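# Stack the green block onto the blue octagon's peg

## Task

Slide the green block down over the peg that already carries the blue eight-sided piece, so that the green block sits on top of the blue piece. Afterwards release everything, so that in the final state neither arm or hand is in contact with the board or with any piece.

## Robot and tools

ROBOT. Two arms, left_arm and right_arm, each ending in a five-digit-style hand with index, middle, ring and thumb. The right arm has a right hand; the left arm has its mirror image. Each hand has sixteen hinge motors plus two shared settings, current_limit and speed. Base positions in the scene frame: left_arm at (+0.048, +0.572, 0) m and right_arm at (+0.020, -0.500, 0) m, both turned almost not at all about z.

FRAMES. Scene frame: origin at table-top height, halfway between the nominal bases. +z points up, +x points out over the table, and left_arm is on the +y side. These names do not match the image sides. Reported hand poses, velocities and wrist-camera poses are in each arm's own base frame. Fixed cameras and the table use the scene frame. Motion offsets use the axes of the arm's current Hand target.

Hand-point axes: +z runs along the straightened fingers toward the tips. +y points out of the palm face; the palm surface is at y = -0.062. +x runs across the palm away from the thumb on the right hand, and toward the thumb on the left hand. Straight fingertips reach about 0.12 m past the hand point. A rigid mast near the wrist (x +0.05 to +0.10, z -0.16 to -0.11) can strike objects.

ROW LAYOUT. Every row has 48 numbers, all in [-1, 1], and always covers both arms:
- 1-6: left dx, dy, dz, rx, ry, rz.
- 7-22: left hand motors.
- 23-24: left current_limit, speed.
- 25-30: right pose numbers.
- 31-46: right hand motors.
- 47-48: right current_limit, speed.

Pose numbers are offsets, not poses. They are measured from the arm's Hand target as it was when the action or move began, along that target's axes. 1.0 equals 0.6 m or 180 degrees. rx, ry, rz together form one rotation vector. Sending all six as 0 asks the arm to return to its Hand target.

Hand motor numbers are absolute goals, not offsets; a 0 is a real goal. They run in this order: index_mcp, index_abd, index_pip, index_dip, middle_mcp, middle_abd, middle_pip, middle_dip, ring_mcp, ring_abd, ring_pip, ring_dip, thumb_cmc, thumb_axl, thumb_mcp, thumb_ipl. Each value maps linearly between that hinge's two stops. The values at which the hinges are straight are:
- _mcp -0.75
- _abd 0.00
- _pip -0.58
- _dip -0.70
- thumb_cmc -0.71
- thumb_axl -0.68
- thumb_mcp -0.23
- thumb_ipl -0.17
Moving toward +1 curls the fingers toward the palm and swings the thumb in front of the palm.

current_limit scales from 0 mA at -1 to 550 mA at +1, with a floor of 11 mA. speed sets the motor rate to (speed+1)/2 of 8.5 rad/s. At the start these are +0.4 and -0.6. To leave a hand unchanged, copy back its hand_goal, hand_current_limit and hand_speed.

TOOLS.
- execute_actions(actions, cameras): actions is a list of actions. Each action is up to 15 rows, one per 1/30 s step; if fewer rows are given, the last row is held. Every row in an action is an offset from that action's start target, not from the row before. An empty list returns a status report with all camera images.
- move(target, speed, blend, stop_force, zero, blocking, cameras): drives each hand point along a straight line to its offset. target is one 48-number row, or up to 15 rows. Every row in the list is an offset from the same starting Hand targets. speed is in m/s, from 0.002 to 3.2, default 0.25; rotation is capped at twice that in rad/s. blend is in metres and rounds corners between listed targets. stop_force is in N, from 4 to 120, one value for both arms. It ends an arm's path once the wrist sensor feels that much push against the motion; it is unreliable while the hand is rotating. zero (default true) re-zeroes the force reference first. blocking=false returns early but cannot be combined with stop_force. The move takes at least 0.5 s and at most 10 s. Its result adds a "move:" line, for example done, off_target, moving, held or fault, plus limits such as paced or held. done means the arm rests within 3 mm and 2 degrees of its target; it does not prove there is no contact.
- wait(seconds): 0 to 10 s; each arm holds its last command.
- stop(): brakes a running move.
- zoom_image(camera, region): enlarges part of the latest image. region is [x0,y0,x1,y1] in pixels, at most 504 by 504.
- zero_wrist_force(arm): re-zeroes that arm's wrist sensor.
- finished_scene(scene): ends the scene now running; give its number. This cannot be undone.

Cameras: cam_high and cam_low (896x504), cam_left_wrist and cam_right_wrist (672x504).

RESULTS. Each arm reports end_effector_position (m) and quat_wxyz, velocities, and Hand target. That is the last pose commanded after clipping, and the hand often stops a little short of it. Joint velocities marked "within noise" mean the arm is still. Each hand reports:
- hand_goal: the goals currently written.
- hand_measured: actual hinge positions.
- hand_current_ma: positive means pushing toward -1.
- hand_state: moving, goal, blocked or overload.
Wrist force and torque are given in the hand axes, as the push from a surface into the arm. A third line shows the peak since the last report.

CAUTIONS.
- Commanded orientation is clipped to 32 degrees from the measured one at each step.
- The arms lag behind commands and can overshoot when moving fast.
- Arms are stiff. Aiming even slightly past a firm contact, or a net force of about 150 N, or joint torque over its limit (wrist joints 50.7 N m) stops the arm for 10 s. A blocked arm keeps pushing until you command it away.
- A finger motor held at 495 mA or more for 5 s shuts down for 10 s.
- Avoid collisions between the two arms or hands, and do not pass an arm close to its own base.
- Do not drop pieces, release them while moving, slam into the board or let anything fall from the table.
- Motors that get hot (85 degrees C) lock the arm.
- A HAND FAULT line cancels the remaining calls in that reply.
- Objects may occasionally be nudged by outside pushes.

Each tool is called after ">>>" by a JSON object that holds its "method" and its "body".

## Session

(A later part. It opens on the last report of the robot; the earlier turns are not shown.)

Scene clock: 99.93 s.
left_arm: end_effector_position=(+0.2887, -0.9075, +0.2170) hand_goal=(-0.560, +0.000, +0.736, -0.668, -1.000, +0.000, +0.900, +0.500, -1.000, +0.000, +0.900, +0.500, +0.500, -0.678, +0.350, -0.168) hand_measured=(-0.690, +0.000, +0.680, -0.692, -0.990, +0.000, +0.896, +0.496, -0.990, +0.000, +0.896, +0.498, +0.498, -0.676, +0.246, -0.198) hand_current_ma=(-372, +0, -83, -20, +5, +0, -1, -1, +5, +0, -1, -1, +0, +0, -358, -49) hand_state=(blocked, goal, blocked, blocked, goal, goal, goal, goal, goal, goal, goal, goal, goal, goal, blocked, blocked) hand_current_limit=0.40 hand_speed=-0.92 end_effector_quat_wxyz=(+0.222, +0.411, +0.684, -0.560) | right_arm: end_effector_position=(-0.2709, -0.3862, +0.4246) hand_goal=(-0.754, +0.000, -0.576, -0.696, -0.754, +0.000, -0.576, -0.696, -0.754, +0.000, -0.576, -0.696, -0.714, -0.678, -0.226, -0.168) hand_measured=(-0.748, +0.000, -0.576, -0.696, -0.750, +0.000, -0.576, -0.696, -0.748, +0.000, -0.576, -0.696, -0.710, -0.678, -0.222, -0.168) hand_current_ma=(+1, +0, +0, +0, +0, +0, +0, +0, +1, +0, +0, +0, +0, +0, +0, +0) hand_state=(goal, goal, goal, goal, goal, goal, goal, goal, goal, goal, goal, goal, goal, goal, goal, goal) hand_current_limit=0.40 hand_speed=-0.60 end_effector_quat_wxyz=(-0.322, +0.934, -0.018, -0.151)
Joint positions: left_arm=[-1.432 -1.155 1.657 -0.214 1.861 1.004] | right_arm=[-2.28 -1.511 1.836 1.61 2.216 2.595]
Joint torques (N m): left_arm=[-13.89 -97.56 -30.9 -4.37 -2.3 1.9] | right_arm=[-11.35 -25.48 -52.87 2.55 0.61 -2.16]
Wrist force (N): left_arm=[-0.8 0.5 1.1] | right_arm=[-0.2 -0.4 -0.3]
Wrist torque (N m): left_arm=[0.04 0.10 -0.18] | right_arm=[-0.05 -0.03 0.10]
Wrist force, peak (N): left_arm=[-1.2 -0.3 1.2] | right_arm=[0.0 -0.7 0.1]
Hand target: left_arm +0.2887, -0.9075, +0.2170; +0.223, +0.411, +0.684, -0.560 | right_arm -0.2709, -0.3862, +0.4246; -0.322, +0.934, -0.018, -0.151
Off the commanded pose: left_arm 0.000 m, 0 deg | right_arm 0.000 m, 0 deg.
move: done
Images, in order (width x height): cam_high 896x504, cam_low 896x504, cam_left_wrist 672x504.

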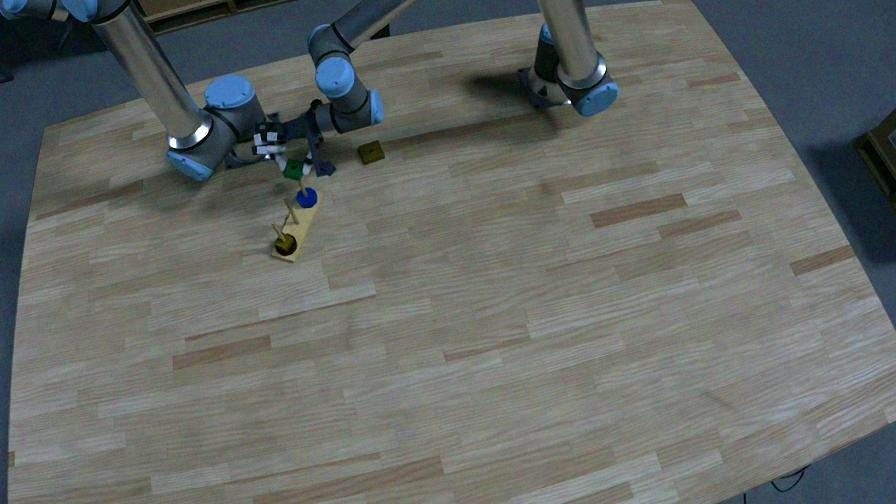

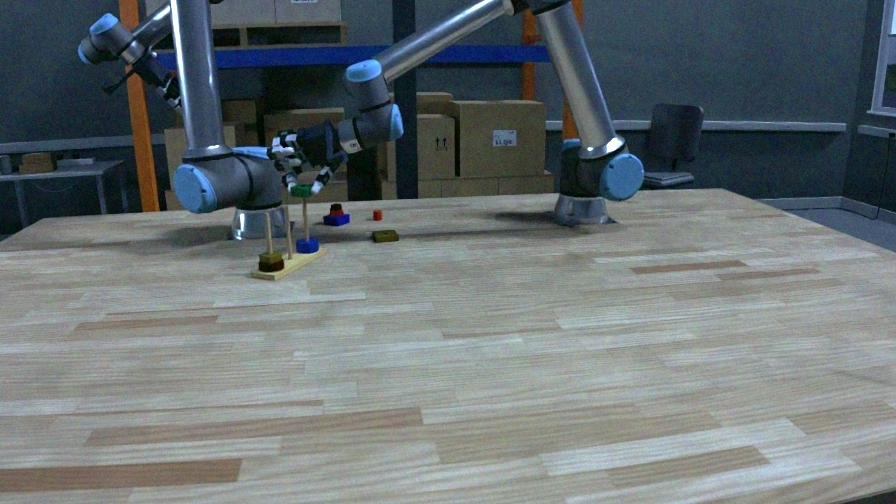

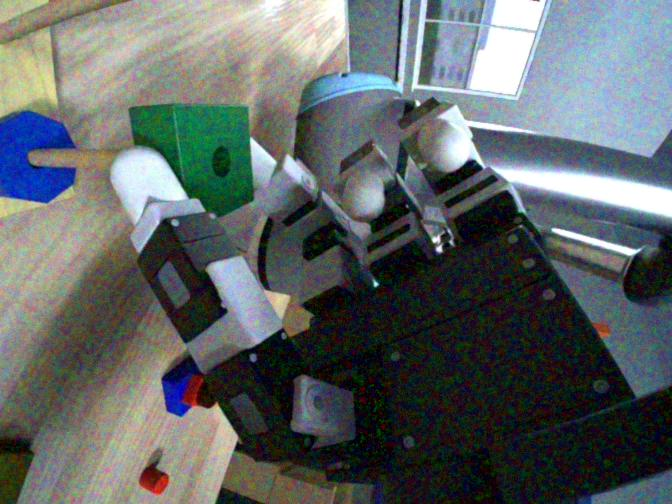

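>>> {"method": "move", "body": {"target": [0.0187,0.0145,0.0084,0,0,0,-0.56,0,0.737,-0.667,-1,0,0.9,0.5,-1,0,0.9,0.5,0.5,-0.677,0.35,-0.168,0.4,-0.92,0,0,0,0,0,0,-0.754,0,-0.576,-0.696,-0.754,0,-0.576,-0.696,-0.754,0,-0.576,-0.696,-0.714,-0.678,-0.226,-0.168,0.4,-0.6], "speed": 0.015, "stop_force": 4, "cameras": ["cam_high","cam_low","cam_left_wrist"]}}

>>> {"method": "zoom_image", "body": {"camera": "cam_high", "region": [278, 155, 318, 205]}}

>>> {"method": "zoom_image", "body": {"camera": "cam_low", "region": [285, 180, 325, 215]}}

>>> {"method": "zoom_image", "body": {"camera": "cam_left_wrist", "region": [0, 50, 280, 260]}}

Scene clock: 103.37 s.
left_arm: end_effector_position=(+0.2886, -0.9084, +0.2020) hand_goal=(-0.560, +0.000, +0.736, -0.668, -1.000, +0.000, +0.900, +0.500, -1.000, +0.000, +0.900, +0.500, +0.500, -0.678, +0.350, -0.168) hand_measured=(-0.690, +0.000, +0.680, -0.692, -0.990, +0.000, +0.896, +0.496, -0.990, +0.000, +0.896, +0.498, +0.496, -0.678, +0.246, -0.198) hand_current_ma=(-372, +0, -83, -20, +5, +0, -1, -1, +5, +0, -1, -1, -1, +0, -358, -49) hand_state=(blocked, goal, blocked, blocked, goal, goal, goal, goal, goal, goal, goal, goal, goal, goal, blocked, blocked) hand_current_limit=0.40 hand_speed=-0.92 end_effector_quat_wxyz=(+0.223, +0.411, +0.684, -0.560) | right_arm: end_effector_position=(-0.2709, -0.3862, +0.4246) hand_goal=(-0.754, +0.000, -0.576, -0.696, -0.754, +0.000, -0.576, -0.696, -0.754, +0.000, -0.576, -0.696, -0.714, -0.678, -0.226, -0.168) hand_measured=(-0.748, +0.000, -0.576, -0.696, -0.750, +0.000, -0.576, -0.696, -0.748, +0.000, -0.576, -0.696, -0.710, -0.678, -0.222, -0.168) hand_current_ma=(+1, +0, +0, +0, +0, +0, +0, +0, +1, +0, +0, +0, +0, +0, +0, +0) hand_state=(goal, goal, goal, goal, goal, goal, goal, goal, goal, goal, goal, goal, goal, goal, goal, goal) hand_current_limit=0.40 hand_speed=-0.60 end_effector_quat_wxyz=(-0.322, +0.934, -0.018, -0.151)
Joint positions: left_arm=[-1.433 -1.142 1.667 -0.237 1.861 1.004] | right_arm=[-2.28 -1.511 1.836 1.61 2.216 2.595]
Joint torques (N m): left_arm=[-15.41 -57.78 -29.77 -4.31 -2.57 -2.18] | right_arm=[-10.9 -24.41 -52.68 2.44 0.56 -2.23]
Wrist force (N): left_arm=[-0.9 -0.2 0.5] | right_arm=[-0.5 -0.4 0.0]
Wrist torque (N m): left_arm=[0.04 0.14 -0.22] | right_arm=[-0.07 0.00 0.07]
Wrist force, peak (N): left_arm=[-1.1 0.2 1.3] | right_arm=[0.1 -0.7 0.1]
Hand target: left_arm +0.2886, -0.9084, +0.2020; +0.223, +0.411, +0.684, -0.560 | right_arm -0.2709, -0.3862, +0.4246; -0.322, +0.934, -0.018, -0.151
Off the commanded pose: left_arm 0.000 m, 0 deg | right_arm 0.000 m, 0 deg.
move: done
Images, in order (width x height): cam_high 896x504, cam_low 896x504, cam_left_wrist 672x504.

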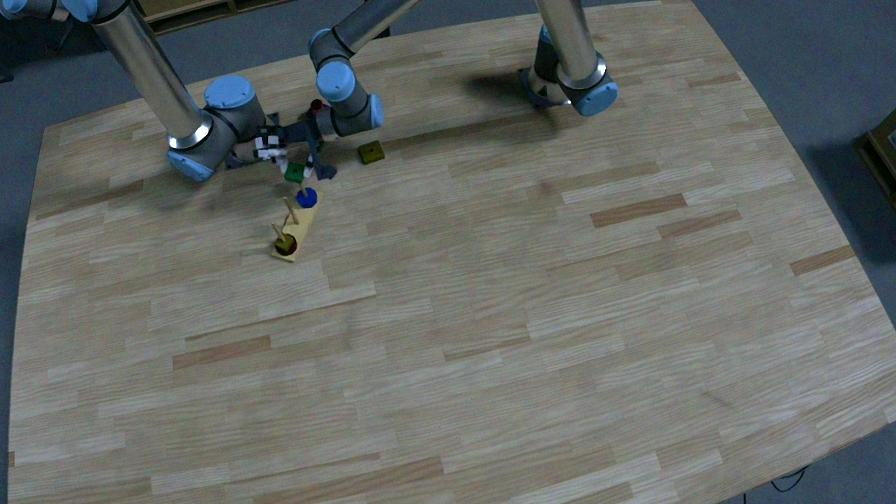

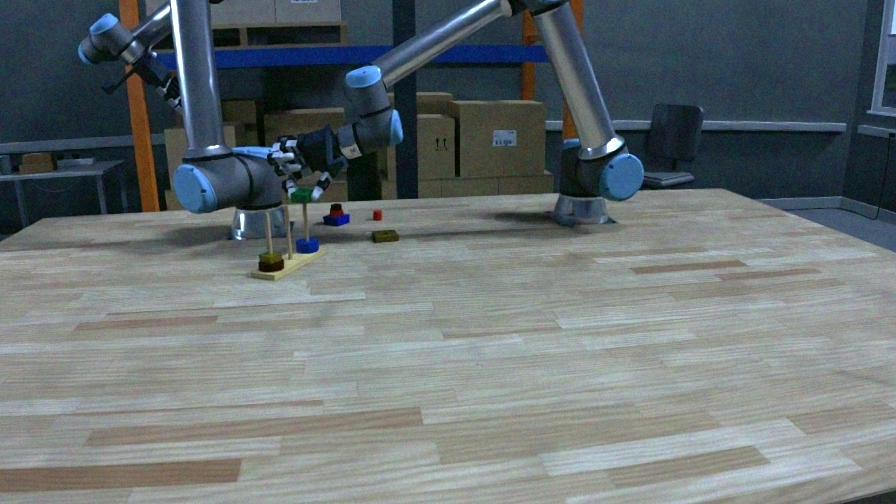

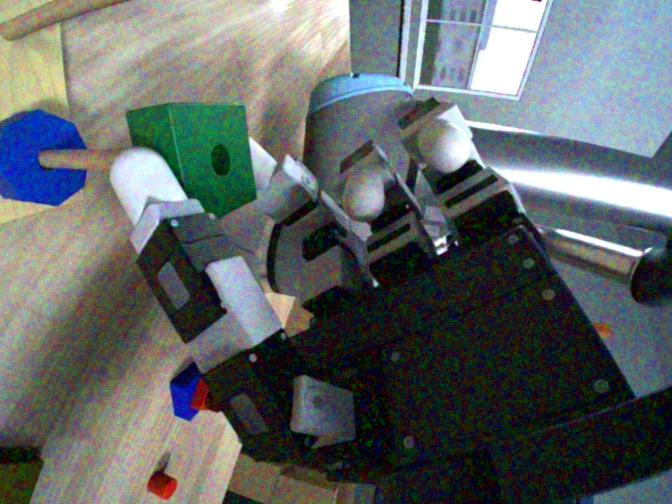

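Scaled by 10.080 from the camera's 896x504 image, which has a finer 1280x720 frame.

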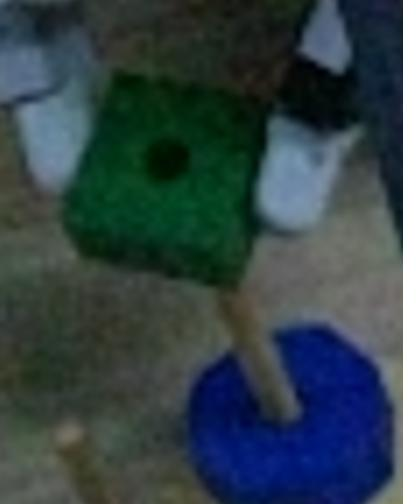

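Scaled by 12.600 from the camera's 896x504 image, which has a finer 1280x720 frame.

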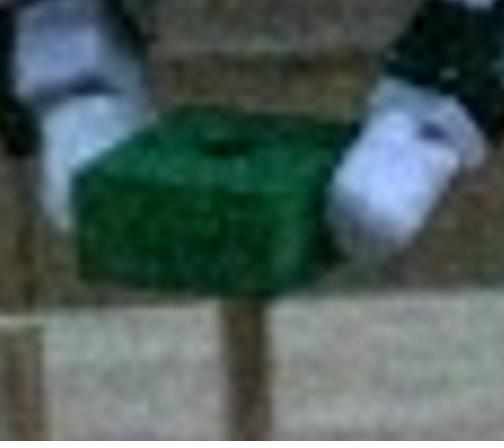

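Scaled by 1.800 from the camera's 672x504 image, which has a finer 960x720 frame.

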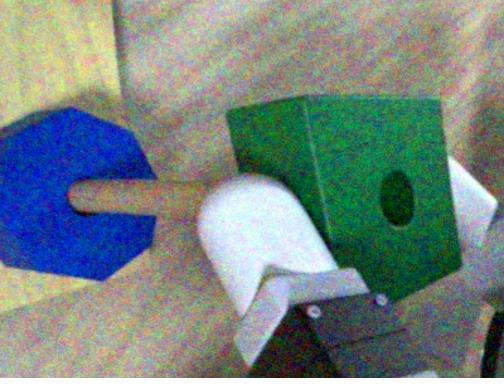

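>>> {"method": "move", "body": {"target": [[-0.0166,-0.0126,-0.0059,0,0,0,-0.56,0,0.737,-0.667,-1,0,0.9,0.5,-1,0,0.9,0.5,0.5,-0.677,0.35,-0.168,0.4,-0.92,0,0,0,0,0,0,-0.754,0,-0.576,-0.696,-0.754,0,-0.576,-0.696,-0.754,0,-0.576,-0.696,-0.714,-0.678,-0.226,-0.168,0.4,-0.6],[-0.0096,-0.0202,-0.0094,0,-0.0188,0.0403,-0.56,0,0.737,-0.667,-1,0,0.9,0.5,-1,0,0.9,0.5,0.5,-0.677,0.35,-0.168,0.4,-0.92,0,0,0,0,0,0,-0.754,0,-0.576,-0.696,-0.754,0,-0.576,-0.696,-0.754,0,-0.576,-0.696,-0.714,-0.678,-0.226,-0.168,0.4,-0.6]], "speed": 0.05, "blend": 0.003, "cameras": ["cam_high","cam_low","cam_left_wrist"]}}

>>> {"method": "zoom_image", "body": {"camera": "cam_high", "region": [278, 155, 318, 205]}}

>>> {"method": "zoom_image", "body": {"camera": "cam_low", "region": [285, 180, 325, 215]}}

>>> {"method": "zoom_image", "body": {"camera": "cam_left_wrist", "region": [0, 50, 280, 260]}}

Scene clock: 108.77 s.
left_arm: end_effector_position=(+0.2829, -0.9053, +0.2150) hand_goal=(-0.560, +0.000, +0.736, -0.668, -1.000, +0.000, +0.900, +0.500, -1.000, +0.000, +0.900, +0.500, +0.500, -0.678, +0.350, -0.168) hand_measured=(-0.690, +0.000, +0.678, -0.692, -0.990, +0.000, +0.896, +0.496, -0.990, +0.000, +0.896, +0.498, +0.494, -0.680, +0.246, -0.198) hand_current_ma=(-372, +0, -83, -20, +5, +0, -1, -1, +5, +0, -1, -1, -2, +0, -358, -49) hand_state=(blocked, goal, blocked, blocked, goal, goal, goal, goal, goal, goal, goal, goal, goal, goal, blocked, blocked) hand_current_limit=0.40 hand_speed=-0.92 end_effector_quat_wxyz=(+0.278, +0.437, +0.649, -0.557) | right_arm: end_effector_position=(-0.2709, -0.3862, +0.4246) hand_goal=(-0.754, +0.000, -0.576, -0.696, -0.754, +0.000, -0.576, -0.696, -0.754, +0.000, -0.576, -0.696, -0.714, -0.678, -0.226, -0.168) hand_measured=(-0.748, +0.000, -0.576, -0.696, -0.750, +0.000, -0.576, -0.696, -0.748, +0.000, -0.576, -0.696, -0.710, -0.678, -0.222, -0.168) hand_current_ma=(+1, +0, +0, +0, +0, +0, +0, +0, +1, +0, +0, +0, +0, +0, +0, +0) hand_state=(goal, goal, goal, goal, goal, goal, goal, goal, goal, goal, goal, goal, goal, goal, goal, goal) hand_current_limit=0.40 hand_speed=-0.60 end_effector_quat_wxyz=(-0.322, +0.934, -0.018, -0.151)
Joint positions: left_arm=[-1.46 -1.174 1.724 -0.316 1.805 1.109] | right_arm=[-2.28 -1.511 1.836 1.61 2.216 2.595]
Joint torques (N m): left_arm=[-17 -93.27 -30.18 -4.6 -3.06 2.46] | right_arm=[-11.99 -24.99 -52.11 2.53 0.38 -2.23]
Wrist force (N): left_arm=[-1.1 0.4 0.9] | right_arm=[-0.1 -0.5 -0.1]
Wrist torque (N m): left_arm=[0.03 0.15 -0.24] | right_arm=[-0.08 -0.05 0.11]
Wrist force, peak (N): left_arm=[-1.5 0.8 1.0] | right_arm=[-0.1 -0.7 -0.1]
Hand target: left_arm +0.2829, -0.9053, +0.2150; +0.278, +0.437, +0.649, -0.557 | right_arm -0.2709, -0.3862, +0.4246; -0.322, +0.934, -0.018, -0.151
Off the commanded pose: left_arm 0.000 m, 0 deg | right_arm 0.000 m, 0 deg.
move: done
Images, in order (width x height): cam_high 896x504, cam_low 896x504, cam_left_wrist 672x504.

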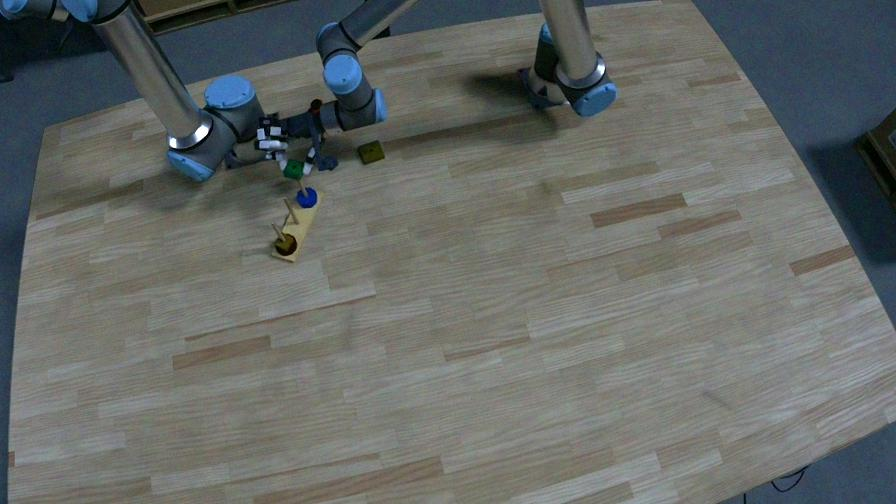

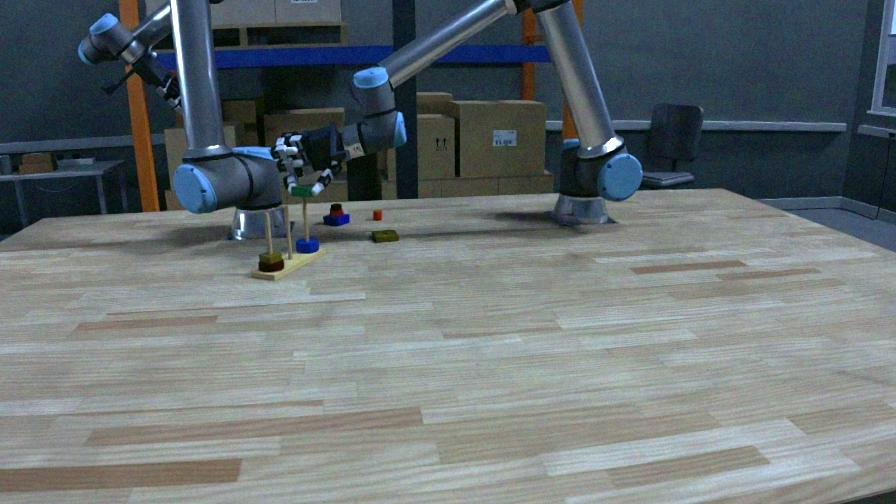

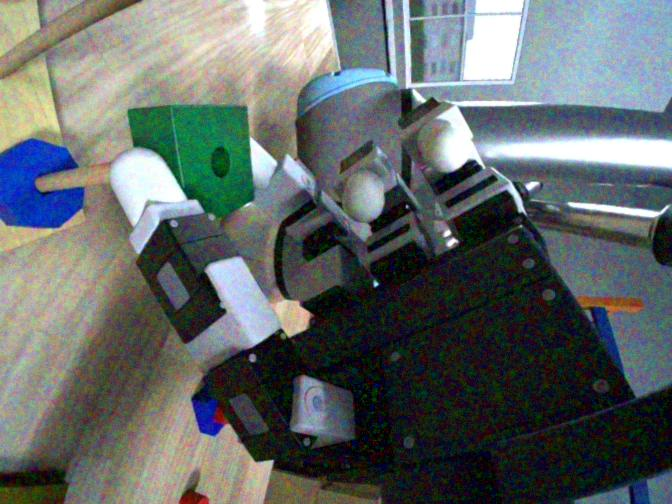

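Scaled by 10.080 from the camera's 896x504 image, which has a finer 1280x720 frame.

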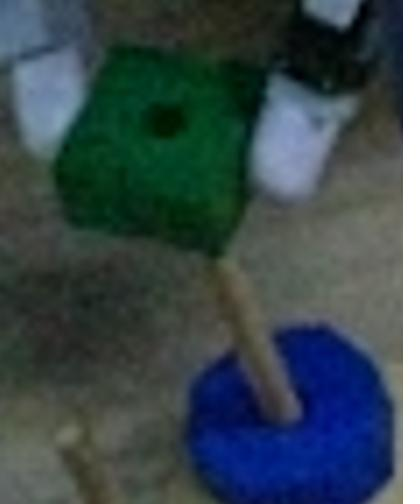

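Scaled by 12.600 from the camera's 896x504 image, which has a finer 1280x720 frame.

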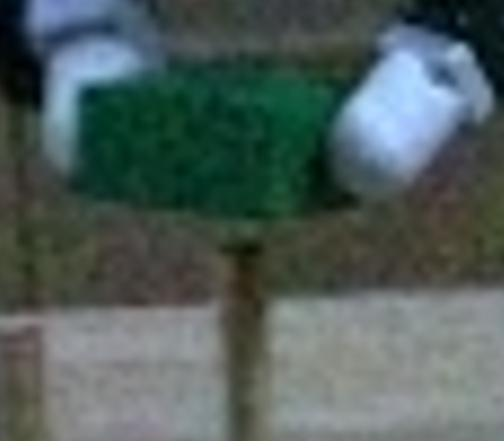

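Scaled by 1.800 from the camera's 672x504 image, which has a finer 960x720 frame.

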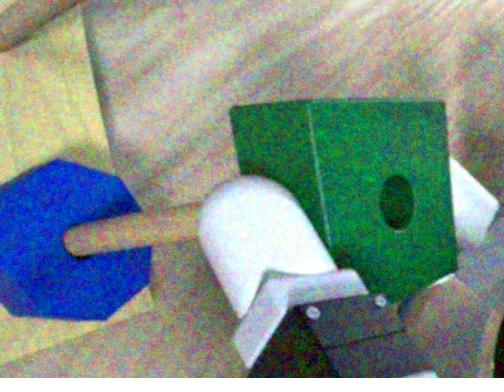

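>>> {"method": "move", "body": {"target": [-0.0035,0.0048,0.0030,0,0.0117,-0.0252,-0.56,0,0.737,-0.667,-1,0,0.9,0.5,-1,0,0.9,0.5,0.5,-0.677,0.35,-0.168,0.4,-0.92,0,0,0,0,0,0,-0.754,0,-0.576,-0.696,-0.754,0,-0.576,-0.696,-0.754,0,-0.576,-0.696,-0.714,-0.678,-0.226,-0.168,0.4,-0.6], "speed": 0.05, "cameras": ["cam_high","cam_low","cam_left_wrist"]}}

>>> {"method": "zoom_image", "body": {"camera": "cam_high", "region": [278, 155, 318, 205]}}

>>> {"method": "zoom_image", "body": {"camera": "cam_low", "region": [285, 180, 325, 215]}}

>>> {"method": "zoom_image", "body": {"camera": "cam_left_wrist", "region": [0, 50, 280, 260]}}

Scene clock: 113.13 s.
left_arm: end_effector_position=(+0.2862, -0.9076, +0.2150) hand_goal=(-0.560, +0.000, +0.736, -0.668, -1.000, +0.000, +0.900, +0.500, -1.000, +0.000, +0.900, +0.500, +0.500, -0.678, +0.350, -0.168) hand_measured=(-0.690, +0.000, +0.678, -0.692, -0.990, +0.000, +0.896, +0.496, -0.990, +0.000, +0.896, +0.498, +0.494, -0.680, +0.246, -0.198) hand_current_ma=(-372, +0, -83, -20, +5, +0, -1, -1, +5, +0, -1, -1, -2, +0, -358, -49) hand_state=(blocked, goal, blocked, blocked, goal, goal, goal, goal, goal, goal, goal, goal, goal, goal, blocked, blocked) hand_current_limit=0.40 hand_speed=-0.92 end_effector_quat_wxyz=(+0.244, +0.421, +0.671, -0.560) | right_arm: end_effector_position=(-0.2709, -0.3862, +0.4246) hand_goal=(-0.754, +0.000, -0.576, -0.696, -0.754, +0.000, -0.576, -0.696, -0.754, +0.000, -0.576, -0.696, -0.714, -0.678, -0.226, -0.168) hand_measured=(-0.748, +0.000, -0.576, -0.696, -0.750, +0.000, -0.576, -0.696, -0.748, +0.000, -0.576, -0.696, -0.710, -0.678, -0.222, -0.168) hand_current_ma=(+1, +0, +0, +0, +0, +0, +0, +0, +1, +0, +0, +0, +0, +0, +0, +0) hand_state=(goal, goal, goal, goal, goal, goal, goal, goal, goal, goal, goal, goal, goal, goal, goal, goal) hand_current_limit=0.40 hand_speed=-0.60 end_effector_quat_wxyz=(-0.322, +0.934, -0.018, -0.151)
Joint positions: left_arm=[-1.444 -1.161 1.683 -0.254 1.838 1.043] | right_arm=[-2.28 -1.511 1.836 1.61 2.216 2.595]
Joint torques (N m): left_arm=[16.7 -55.73 -42.15 3.11 3.58 -2.27] | right_arm=[-12 -26.01 -52.05 2.49 0.54 -2.48]
Wrist force (N): left_arm=[-1.0 0.4 0.7] | right_arm=[-0.3 -0.4 -0.1]
Wrist torque (N m): left_arm=[0.06 0.11 -0.06] | right_arm=[-0.07 -0.01 0.09]
Wrist force, peak (N): left_arm=[-1.8 0.5 1.0] | right_arm=[-0.5 -0.5 0.2]
Hand target: left_arm +0.2862, -0.9076, +0.2150; +0.243, +0.421, +0.671, -0.560 | right_arm -0.2709, -0.3862, +0.4246; -0.322, +0.934, -0.018, -0.151
Off the commanded pose: left_arm 0.000 m, 0 deg | right_arm 0.000 m, 0 deg.
move: done
Images, in order (width x height): cam_high 896x504, cam_low 896x504, cam_left_wrist 672x504.

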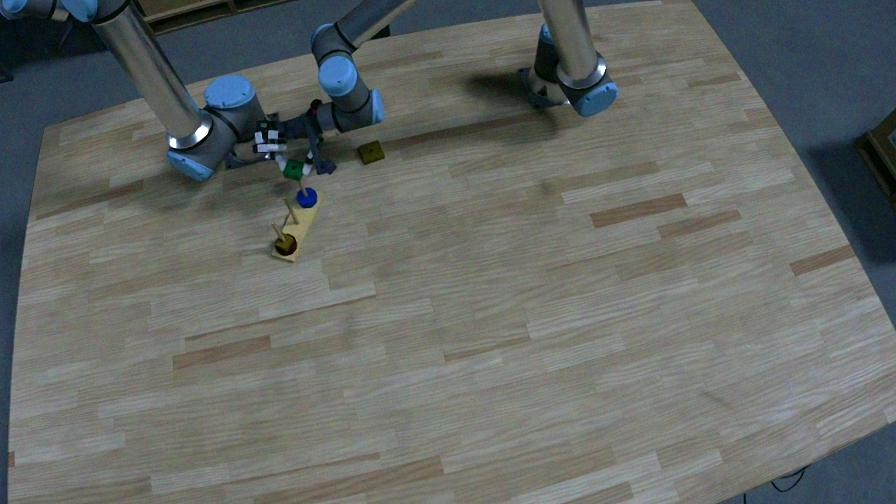

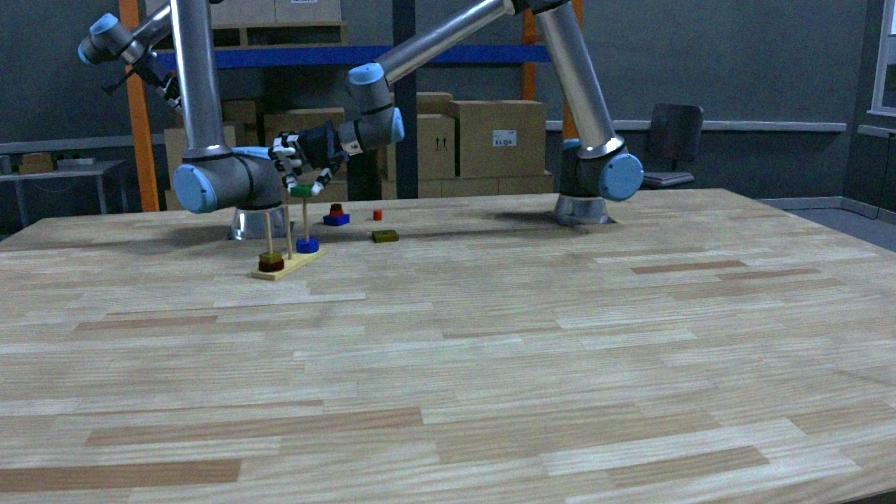

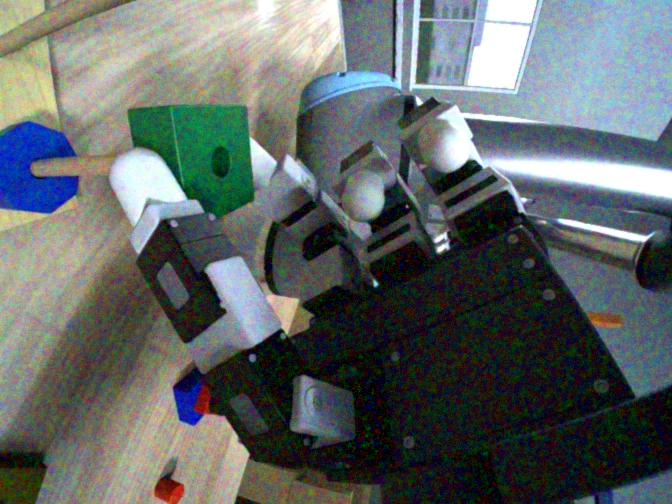

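Scaled by 10.080 from the camera's 896x504 image, which has a finer 1280x720 frame.

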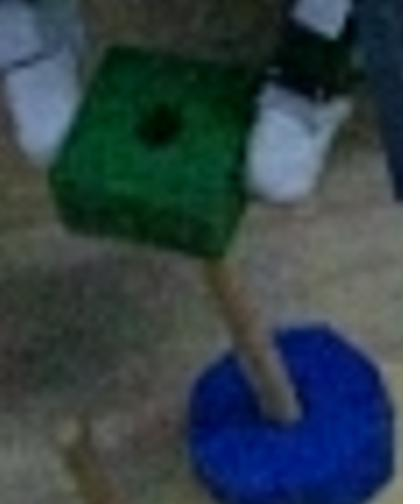

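Scaled by 12.600 from the camera's 896x504 image, which has a finer 1280x720 frame.

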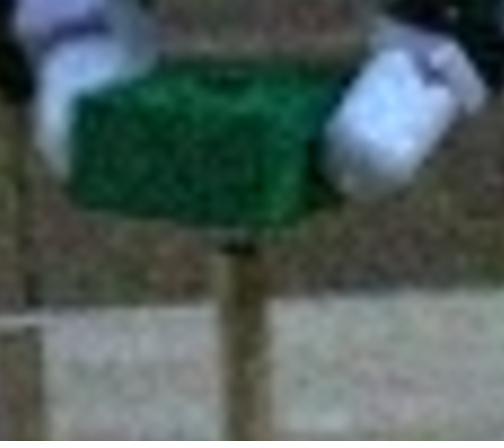

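Scaled by 1.800 from the camera's 672x504 image, which has a finer 960x720 frame.

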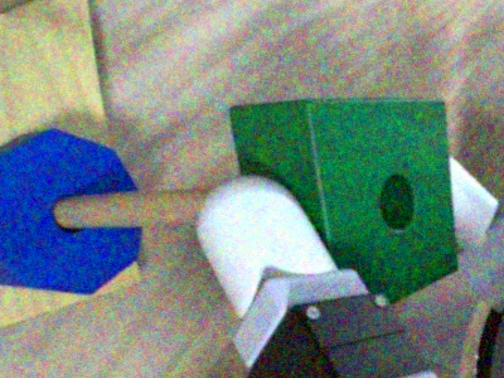

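>>> {"method": "move", "body": {"target": [0.0140,0.0091,0.0020,0,0,0,-0.56,0,0.737,-0.667,-1,0,0.9,0.5,-1,0,0.9,0.5,0.5,-0.677,0.35,-0.168,0.4,-0.92,0,0,0,0,0,0,-0.754,0,-0.576,-0.696,-0.754,0,-0.576,-0.696,-0.754,0,-0.576,-0.696,-0.714,-0.678,-0.226,-0.168,0.4,-0.6], "speed": 0.03, "cameras": ["cam_high","cam_low","cam_left_wrist"]}}

>>> {"method": "zoom_image", "body": {"camera": "cam_high", "region": [278, 155, 318, 205]}}

>>> {"method": "zoom_image", "body": {"camera": "cam_low", "region": [285, 180, 325, 215]}}

>>> {"method": "zoom_image", "body": {"camera": "cam_left_wrist", "region": [0, 50, 280, 260]}}

Scene clock: 122.37 s.
left_arm: end_effector_position=(+0.2862, -0.9062, +0.2051) hand_goal=(-0.560, +0.000, +0.736, -0.668, -1.000, +0.000, +0.900, +0.500, -1.000, +0.000, +0.900, +0.500, +0.500, -0.678, +0.350, -0.168) hand_measured=(-0.690, +0.000, +0.678, -0.692, -0.990, +0.000, +0.896, +0.496, -0.990, +0.000, +0.896, +0.498, +0.494, -0.680, +0.246, -0.198) hand_current_ma=(-372, +0, -83, -20, +5, +0, -1, -1, +5, +0, -1, -1, -2, +0, -358, -49) hand_state=(blocked, goal, blocked, blocked, goal, goal, goal, goal, goal, goal, goal, goal, goal, goal, blocked, blocked) hand_current_limit=0.40 hand_speed=-0.92 end_effector_quat_wxyz=(+0.243, +0.421, +0.671, -0.560) | right_arm: end_effector_position=(-0.2709, -0.3862, +0.4246) hand_goal=(-0.754, +0.000, -0.576, -0.696, -0.754, +0.000, -0.576, -0.696, -0.754, +0.000, -0.576, -0.696, -0.714, -0.678, -0.226, -0.168) hand_measured=(-0.748, +0.000, -0.576, -0.696, -0.750, +0.000, -0.576, -0.696, -0.748, +0.000, -0.576, -0.696, -0.710, -0.678, -0.222, -0.168) hand_current_ma=(+1, +0, +0, +0, +0, +0, +0, +0, +1, +0, +0, +0, +0, +0, +0, +0) hand_state=(goal, goal, goal, goal, goal, goal, goal, goal, goal, goal, goal, goal, goal, goal, goal, goal) hand_current_limit=0.40 hand_speed=-0.60 end_effector_quat_wxyz=(-0.322, +0.934, -0.018, -0.151)
Joint positions: left_arm=[-1.443 -1.155 1.693 -0.27 1.839 1.043] | right_arm=[-2.28 -1.511 1.836 1.61 2.216 2.595]
Joint torques (N m): left_arm=[17.69 -55.68 -29.87 -4.2 3.81 1.35] | right_arm=[-11.75 -25.18 -52.22 2.49 0.43 -1.92]
Wrist force (N): left_arm=[-1.1 0.6 0.7] | right_arm=[-0.3 -0.3 -0.2]
Wrist torque (N m): left_arm=[0.10 0.13 -0.08] | right_arm=[-0.05 -0.02 0.10]
Wrist force, peak (N): left_arm=[-1.0 0.6 1.2] | right_arm=[0.2 -0.7 0.1]
Hand target: left_arm +0.2862, -0.9062, +0.2050; +0.243, +0.421, +0.671, -0.560 | right_arm -0.2709, -0.3862, +0.4246; -0.322, +0.934, -0.018, -0.151
Off the commanded pose: left_arm 0.000 m, 0 deg | right_arm 0.000 m, 0 deg.
move: done
Images, in order (width x height): cam_high 896x504, cam_low 896x504, cam_left_wrist 672x504.

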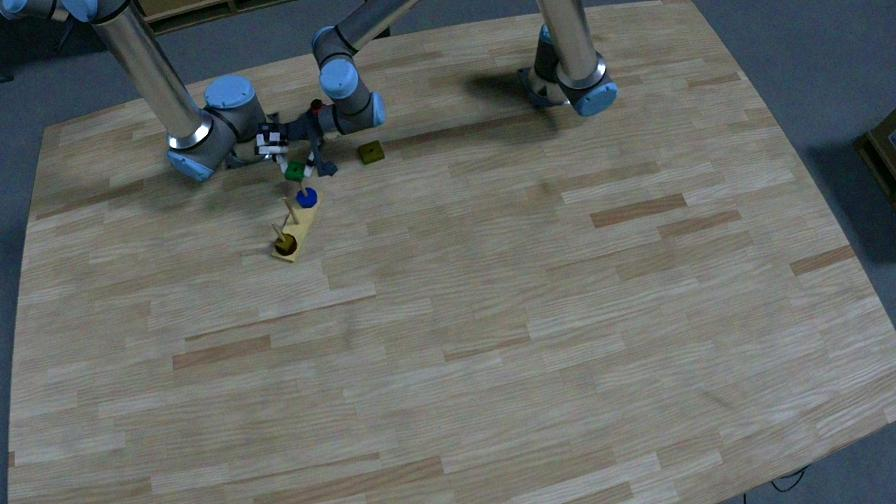

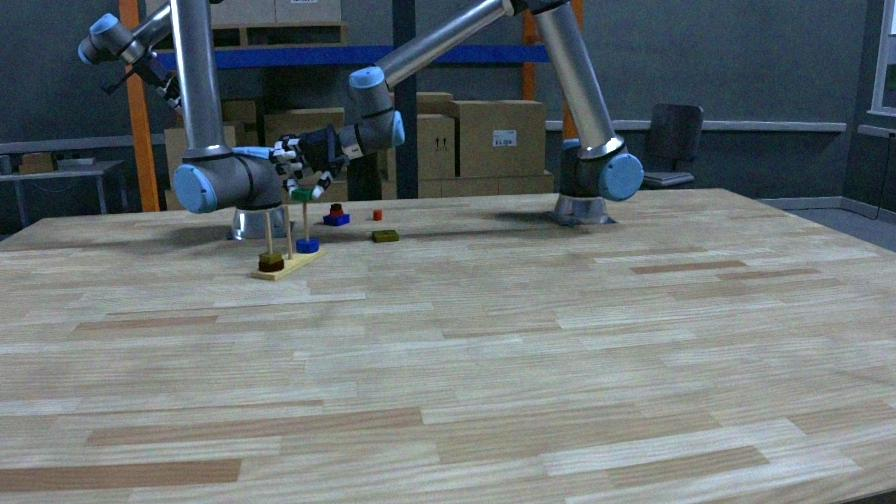

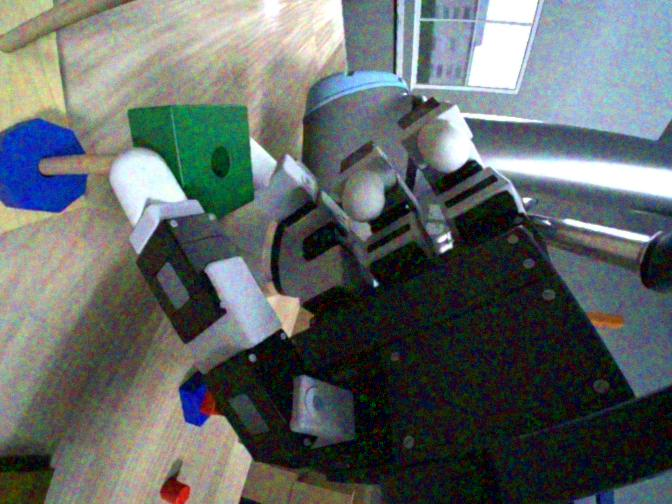

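Scaled by 10.080 from the camera's 896x504 image, which has a finer 1280x720 frame.

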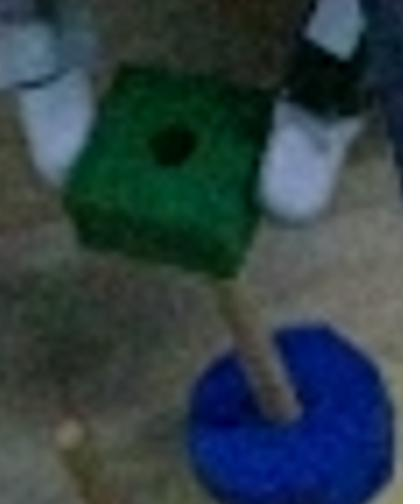

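Scaled by 12.600 from the camera's 896x504 image, which has a finer 1280x720 frame.

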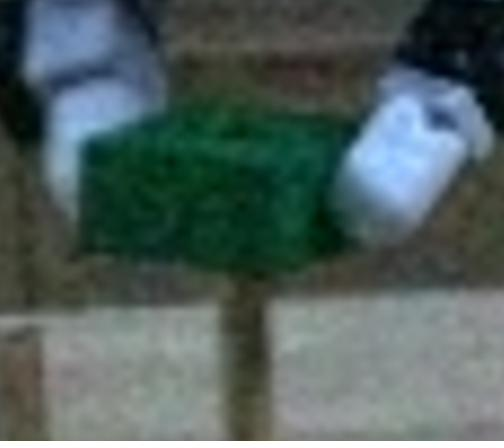

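Scaled by 1.800 from the camera's 672x504 image, which has a finer 960x720 frame.

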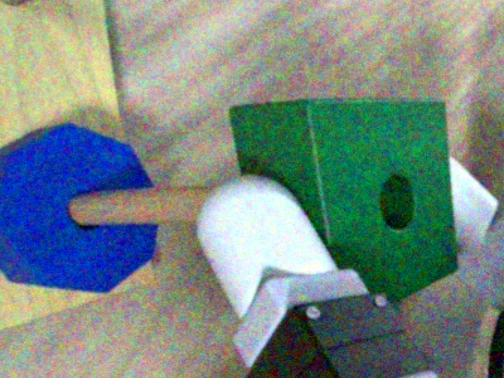

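>>> {"method": "zoom_image", "body": {"camera": "cam_high", "region": [268, 180, 318, 250]}}

>>> {"method": "zoom_image", "body": {"camera": "cam_low", "region": [255, 190, 325, 280]}}

Scaled by 7.200 from the camera's 896x504 image, which has a finer 1280x720 frame.

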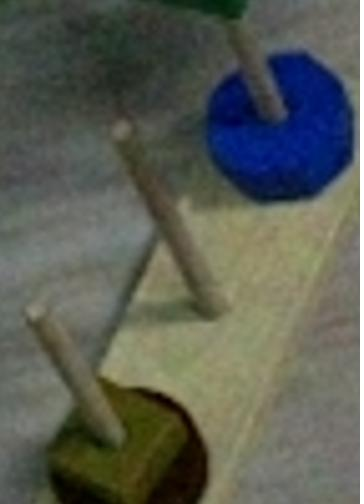

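Scaled by 5.600 from the camera's 896x504 image, which has a finer 1280x720 frame.

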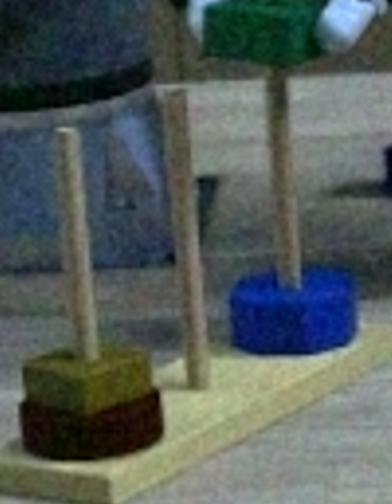

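>>> {"method": "move", "body": {"target": [-0.0085,0.0025,0.0018,0,0,0,-0.56,0,0.737,-0.667,-1,0,0.9,0.5,-1,0,0.9,0.5,0.5,-0.677,0.35,-0.168,0.4,-0.92,0,0,0,0,0,0,-0.754,0,-0.576,-0.696,-0.754,0,-0.576,-0.696,-0.754,0,-0.576,-0.696,-0.714,-0.678,-0.226,-0.168,0.4,-0.6], "speed": 0.03, "cameras": ["cam_high","cam_low","cam_left_wrist"]}}

>>> {"method": "zoom_image", "body": {"camera": "cam_high", "region": [278, 155, 318, 205]}}

>>> {"method": "zoom_image", "body": {"camera": "cam_low", "region": [285, 180, 325, 215]}}

>>> {"method": "zoom_image", "body": {"camera": "cam_left_wrist", "region": [0, 50, 280, 260]}}

Scene clock: 127.23 s.
left_arm: end_effector_position=(+0.2899, -0.9086, +0.2079) hand_goal=(-0.560, +0.000, +0.736, -0.668, -1.000, +0.000, +0.900, +0.500, -1.000, +0.000, +0.900, +0.500, +0.500, -0.678, +0.350, -0.168) hand_measured=(-0.690, +0.000, +0.678, -0.692, -0.990, +0.000, +0.896, +0.496, -0.990, +0.000, +0.896, +0.498, +0.494, -0.680, +0.246, -0.198) hand_current_ma=(-372, +0, -83, -20, +5, +0, -1, -1, +5, +0, -1, -1, -2, +0, -358, -49) hand_state=(blocked, goal, blocked, blocked, goal, goal, goal, goal, goal, goal, goal, goal, goal, goal, blocked, blocked) hand_current_limit=0.40 hand_speed=-0.92 end_effector_quat_wxyz=(+0.243, +0.421, +0.671, -0.560) | right_arm: end_effector_position=(-0.2709, -0.3862, +0.4246) hand_goal=(-0.754, +0.000, -0.576, -0.696, -0.754, +0.000, -0.576, -0.696, -0.754, +0.000, -0.576, -0.696, -0.714, -0.678, -0.226, -0.168) hand_measured=(-0.748, +0.000, -0.576, -0.696, -0.750, +0.000, -0.576, -0.696, -0.748, +0.000, -0.576, -0.696, -0.710, -0.678, -0.222, -0.168) hand_current_ma=(+1, +0, +0, +0, +0, +0, +0, +0, +1, +0, +0, +0, +0, +0, +0, +0) hand_state=(goal, goal, goal, goal, goal, goal, goal, goal, goal, goal, goal, goal, goal, goal, goal, goal) hand_current_limit=0.40 hand_speed=-0.60 end_effector_quat_wxyz=(-0.322, +0.934, -0.018, -0.151)
Joint positions: left_arm=[-1.439 -1.152 1.683 -0.263 1.843 1.044] | right_arm=[-2.28 -1.511 1.836 1.61 2.216 2.595]
Joint torques (N m): left_arm=[16.97 -55.85 -42.52 3.17 3.78 2.36] | right_arm=[-12.38 -26.05 -51.97 2.48 0.38 -2.2]
Wrist force (N): left_arm=[-0.9 0.5 0.7] | right_arm=[0.0 -0.2 0.2]
Wrist torque (N m): left_arm=[0.07 0.10 -0.18] | right_arm=[-0.06 -0.06 0.12]
Wrist force, peak (N): left_arm=[-1.1 0.2 1.3] | right_arm=[-0.2 -0.7 0.1]
Hand target: left_arm +0.2900, -0.9087, +0.2080; +0.243, +0.421, +0.671, -0.560 | right_arm -0.2709, -0.3862, +0.4246; -0.322, +0.934, -0.018, -0.151
Off the commanded pose: left_arm 0.000 m, 0 deg | right_arm 0.000 m, 0 deg.
move: done
Images, in order (width x height): cam_high 896x504, cam_low 896x504, cam_left_wrist 672x504.

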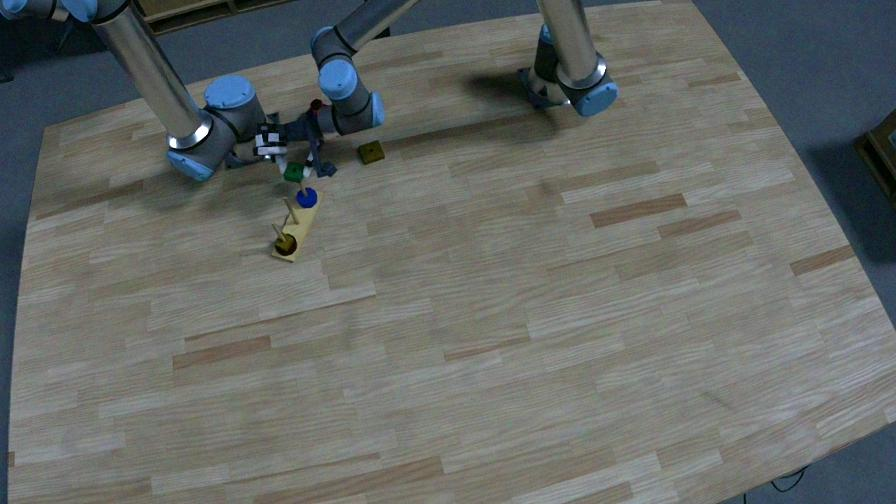

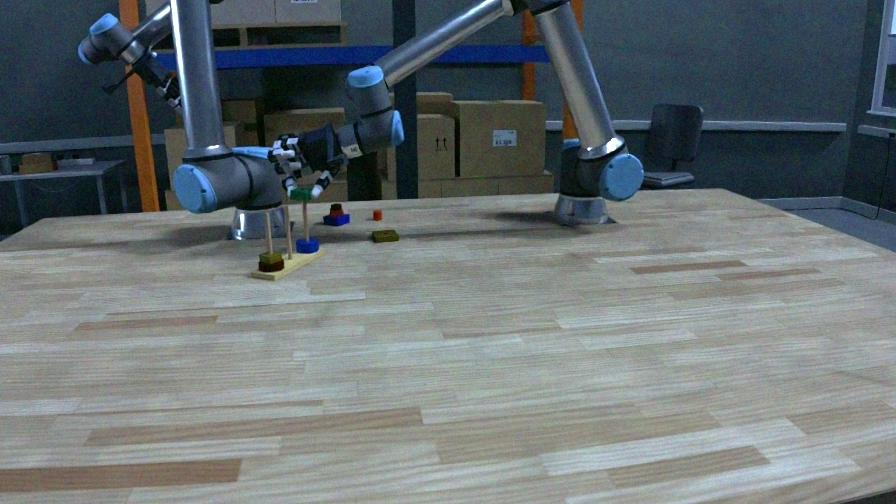

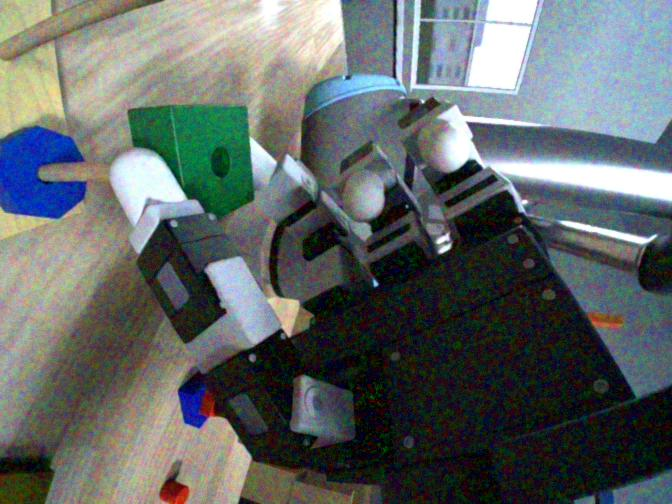

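Scaled by 10.080 from the camera's 896x504 image, which has a finer 1280x720 frame.

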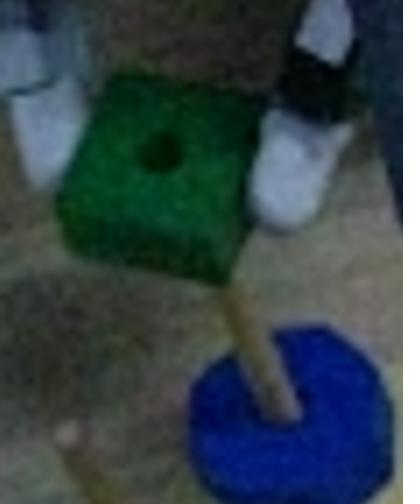

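Scaled by 12.600 from the camera's 896x504 image, which has a finer 1280x720 frame.

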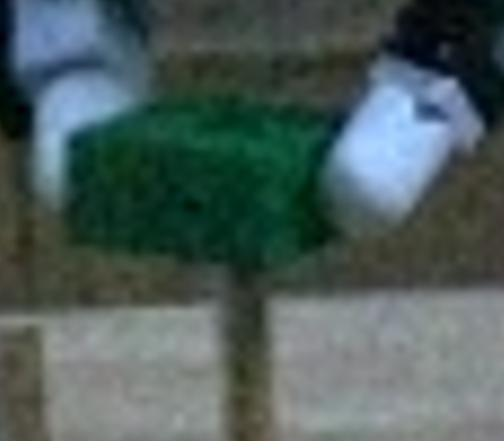

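Scaled by 1.800 from the camera's 672x504 image, which has a finer 960x720 frame.

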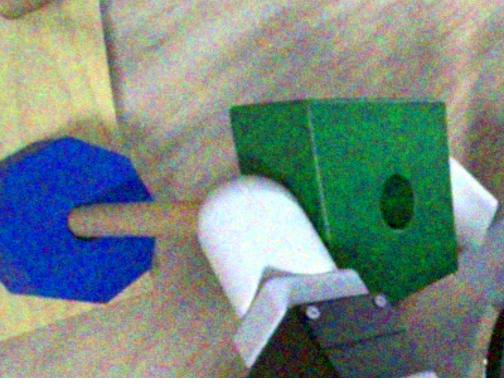

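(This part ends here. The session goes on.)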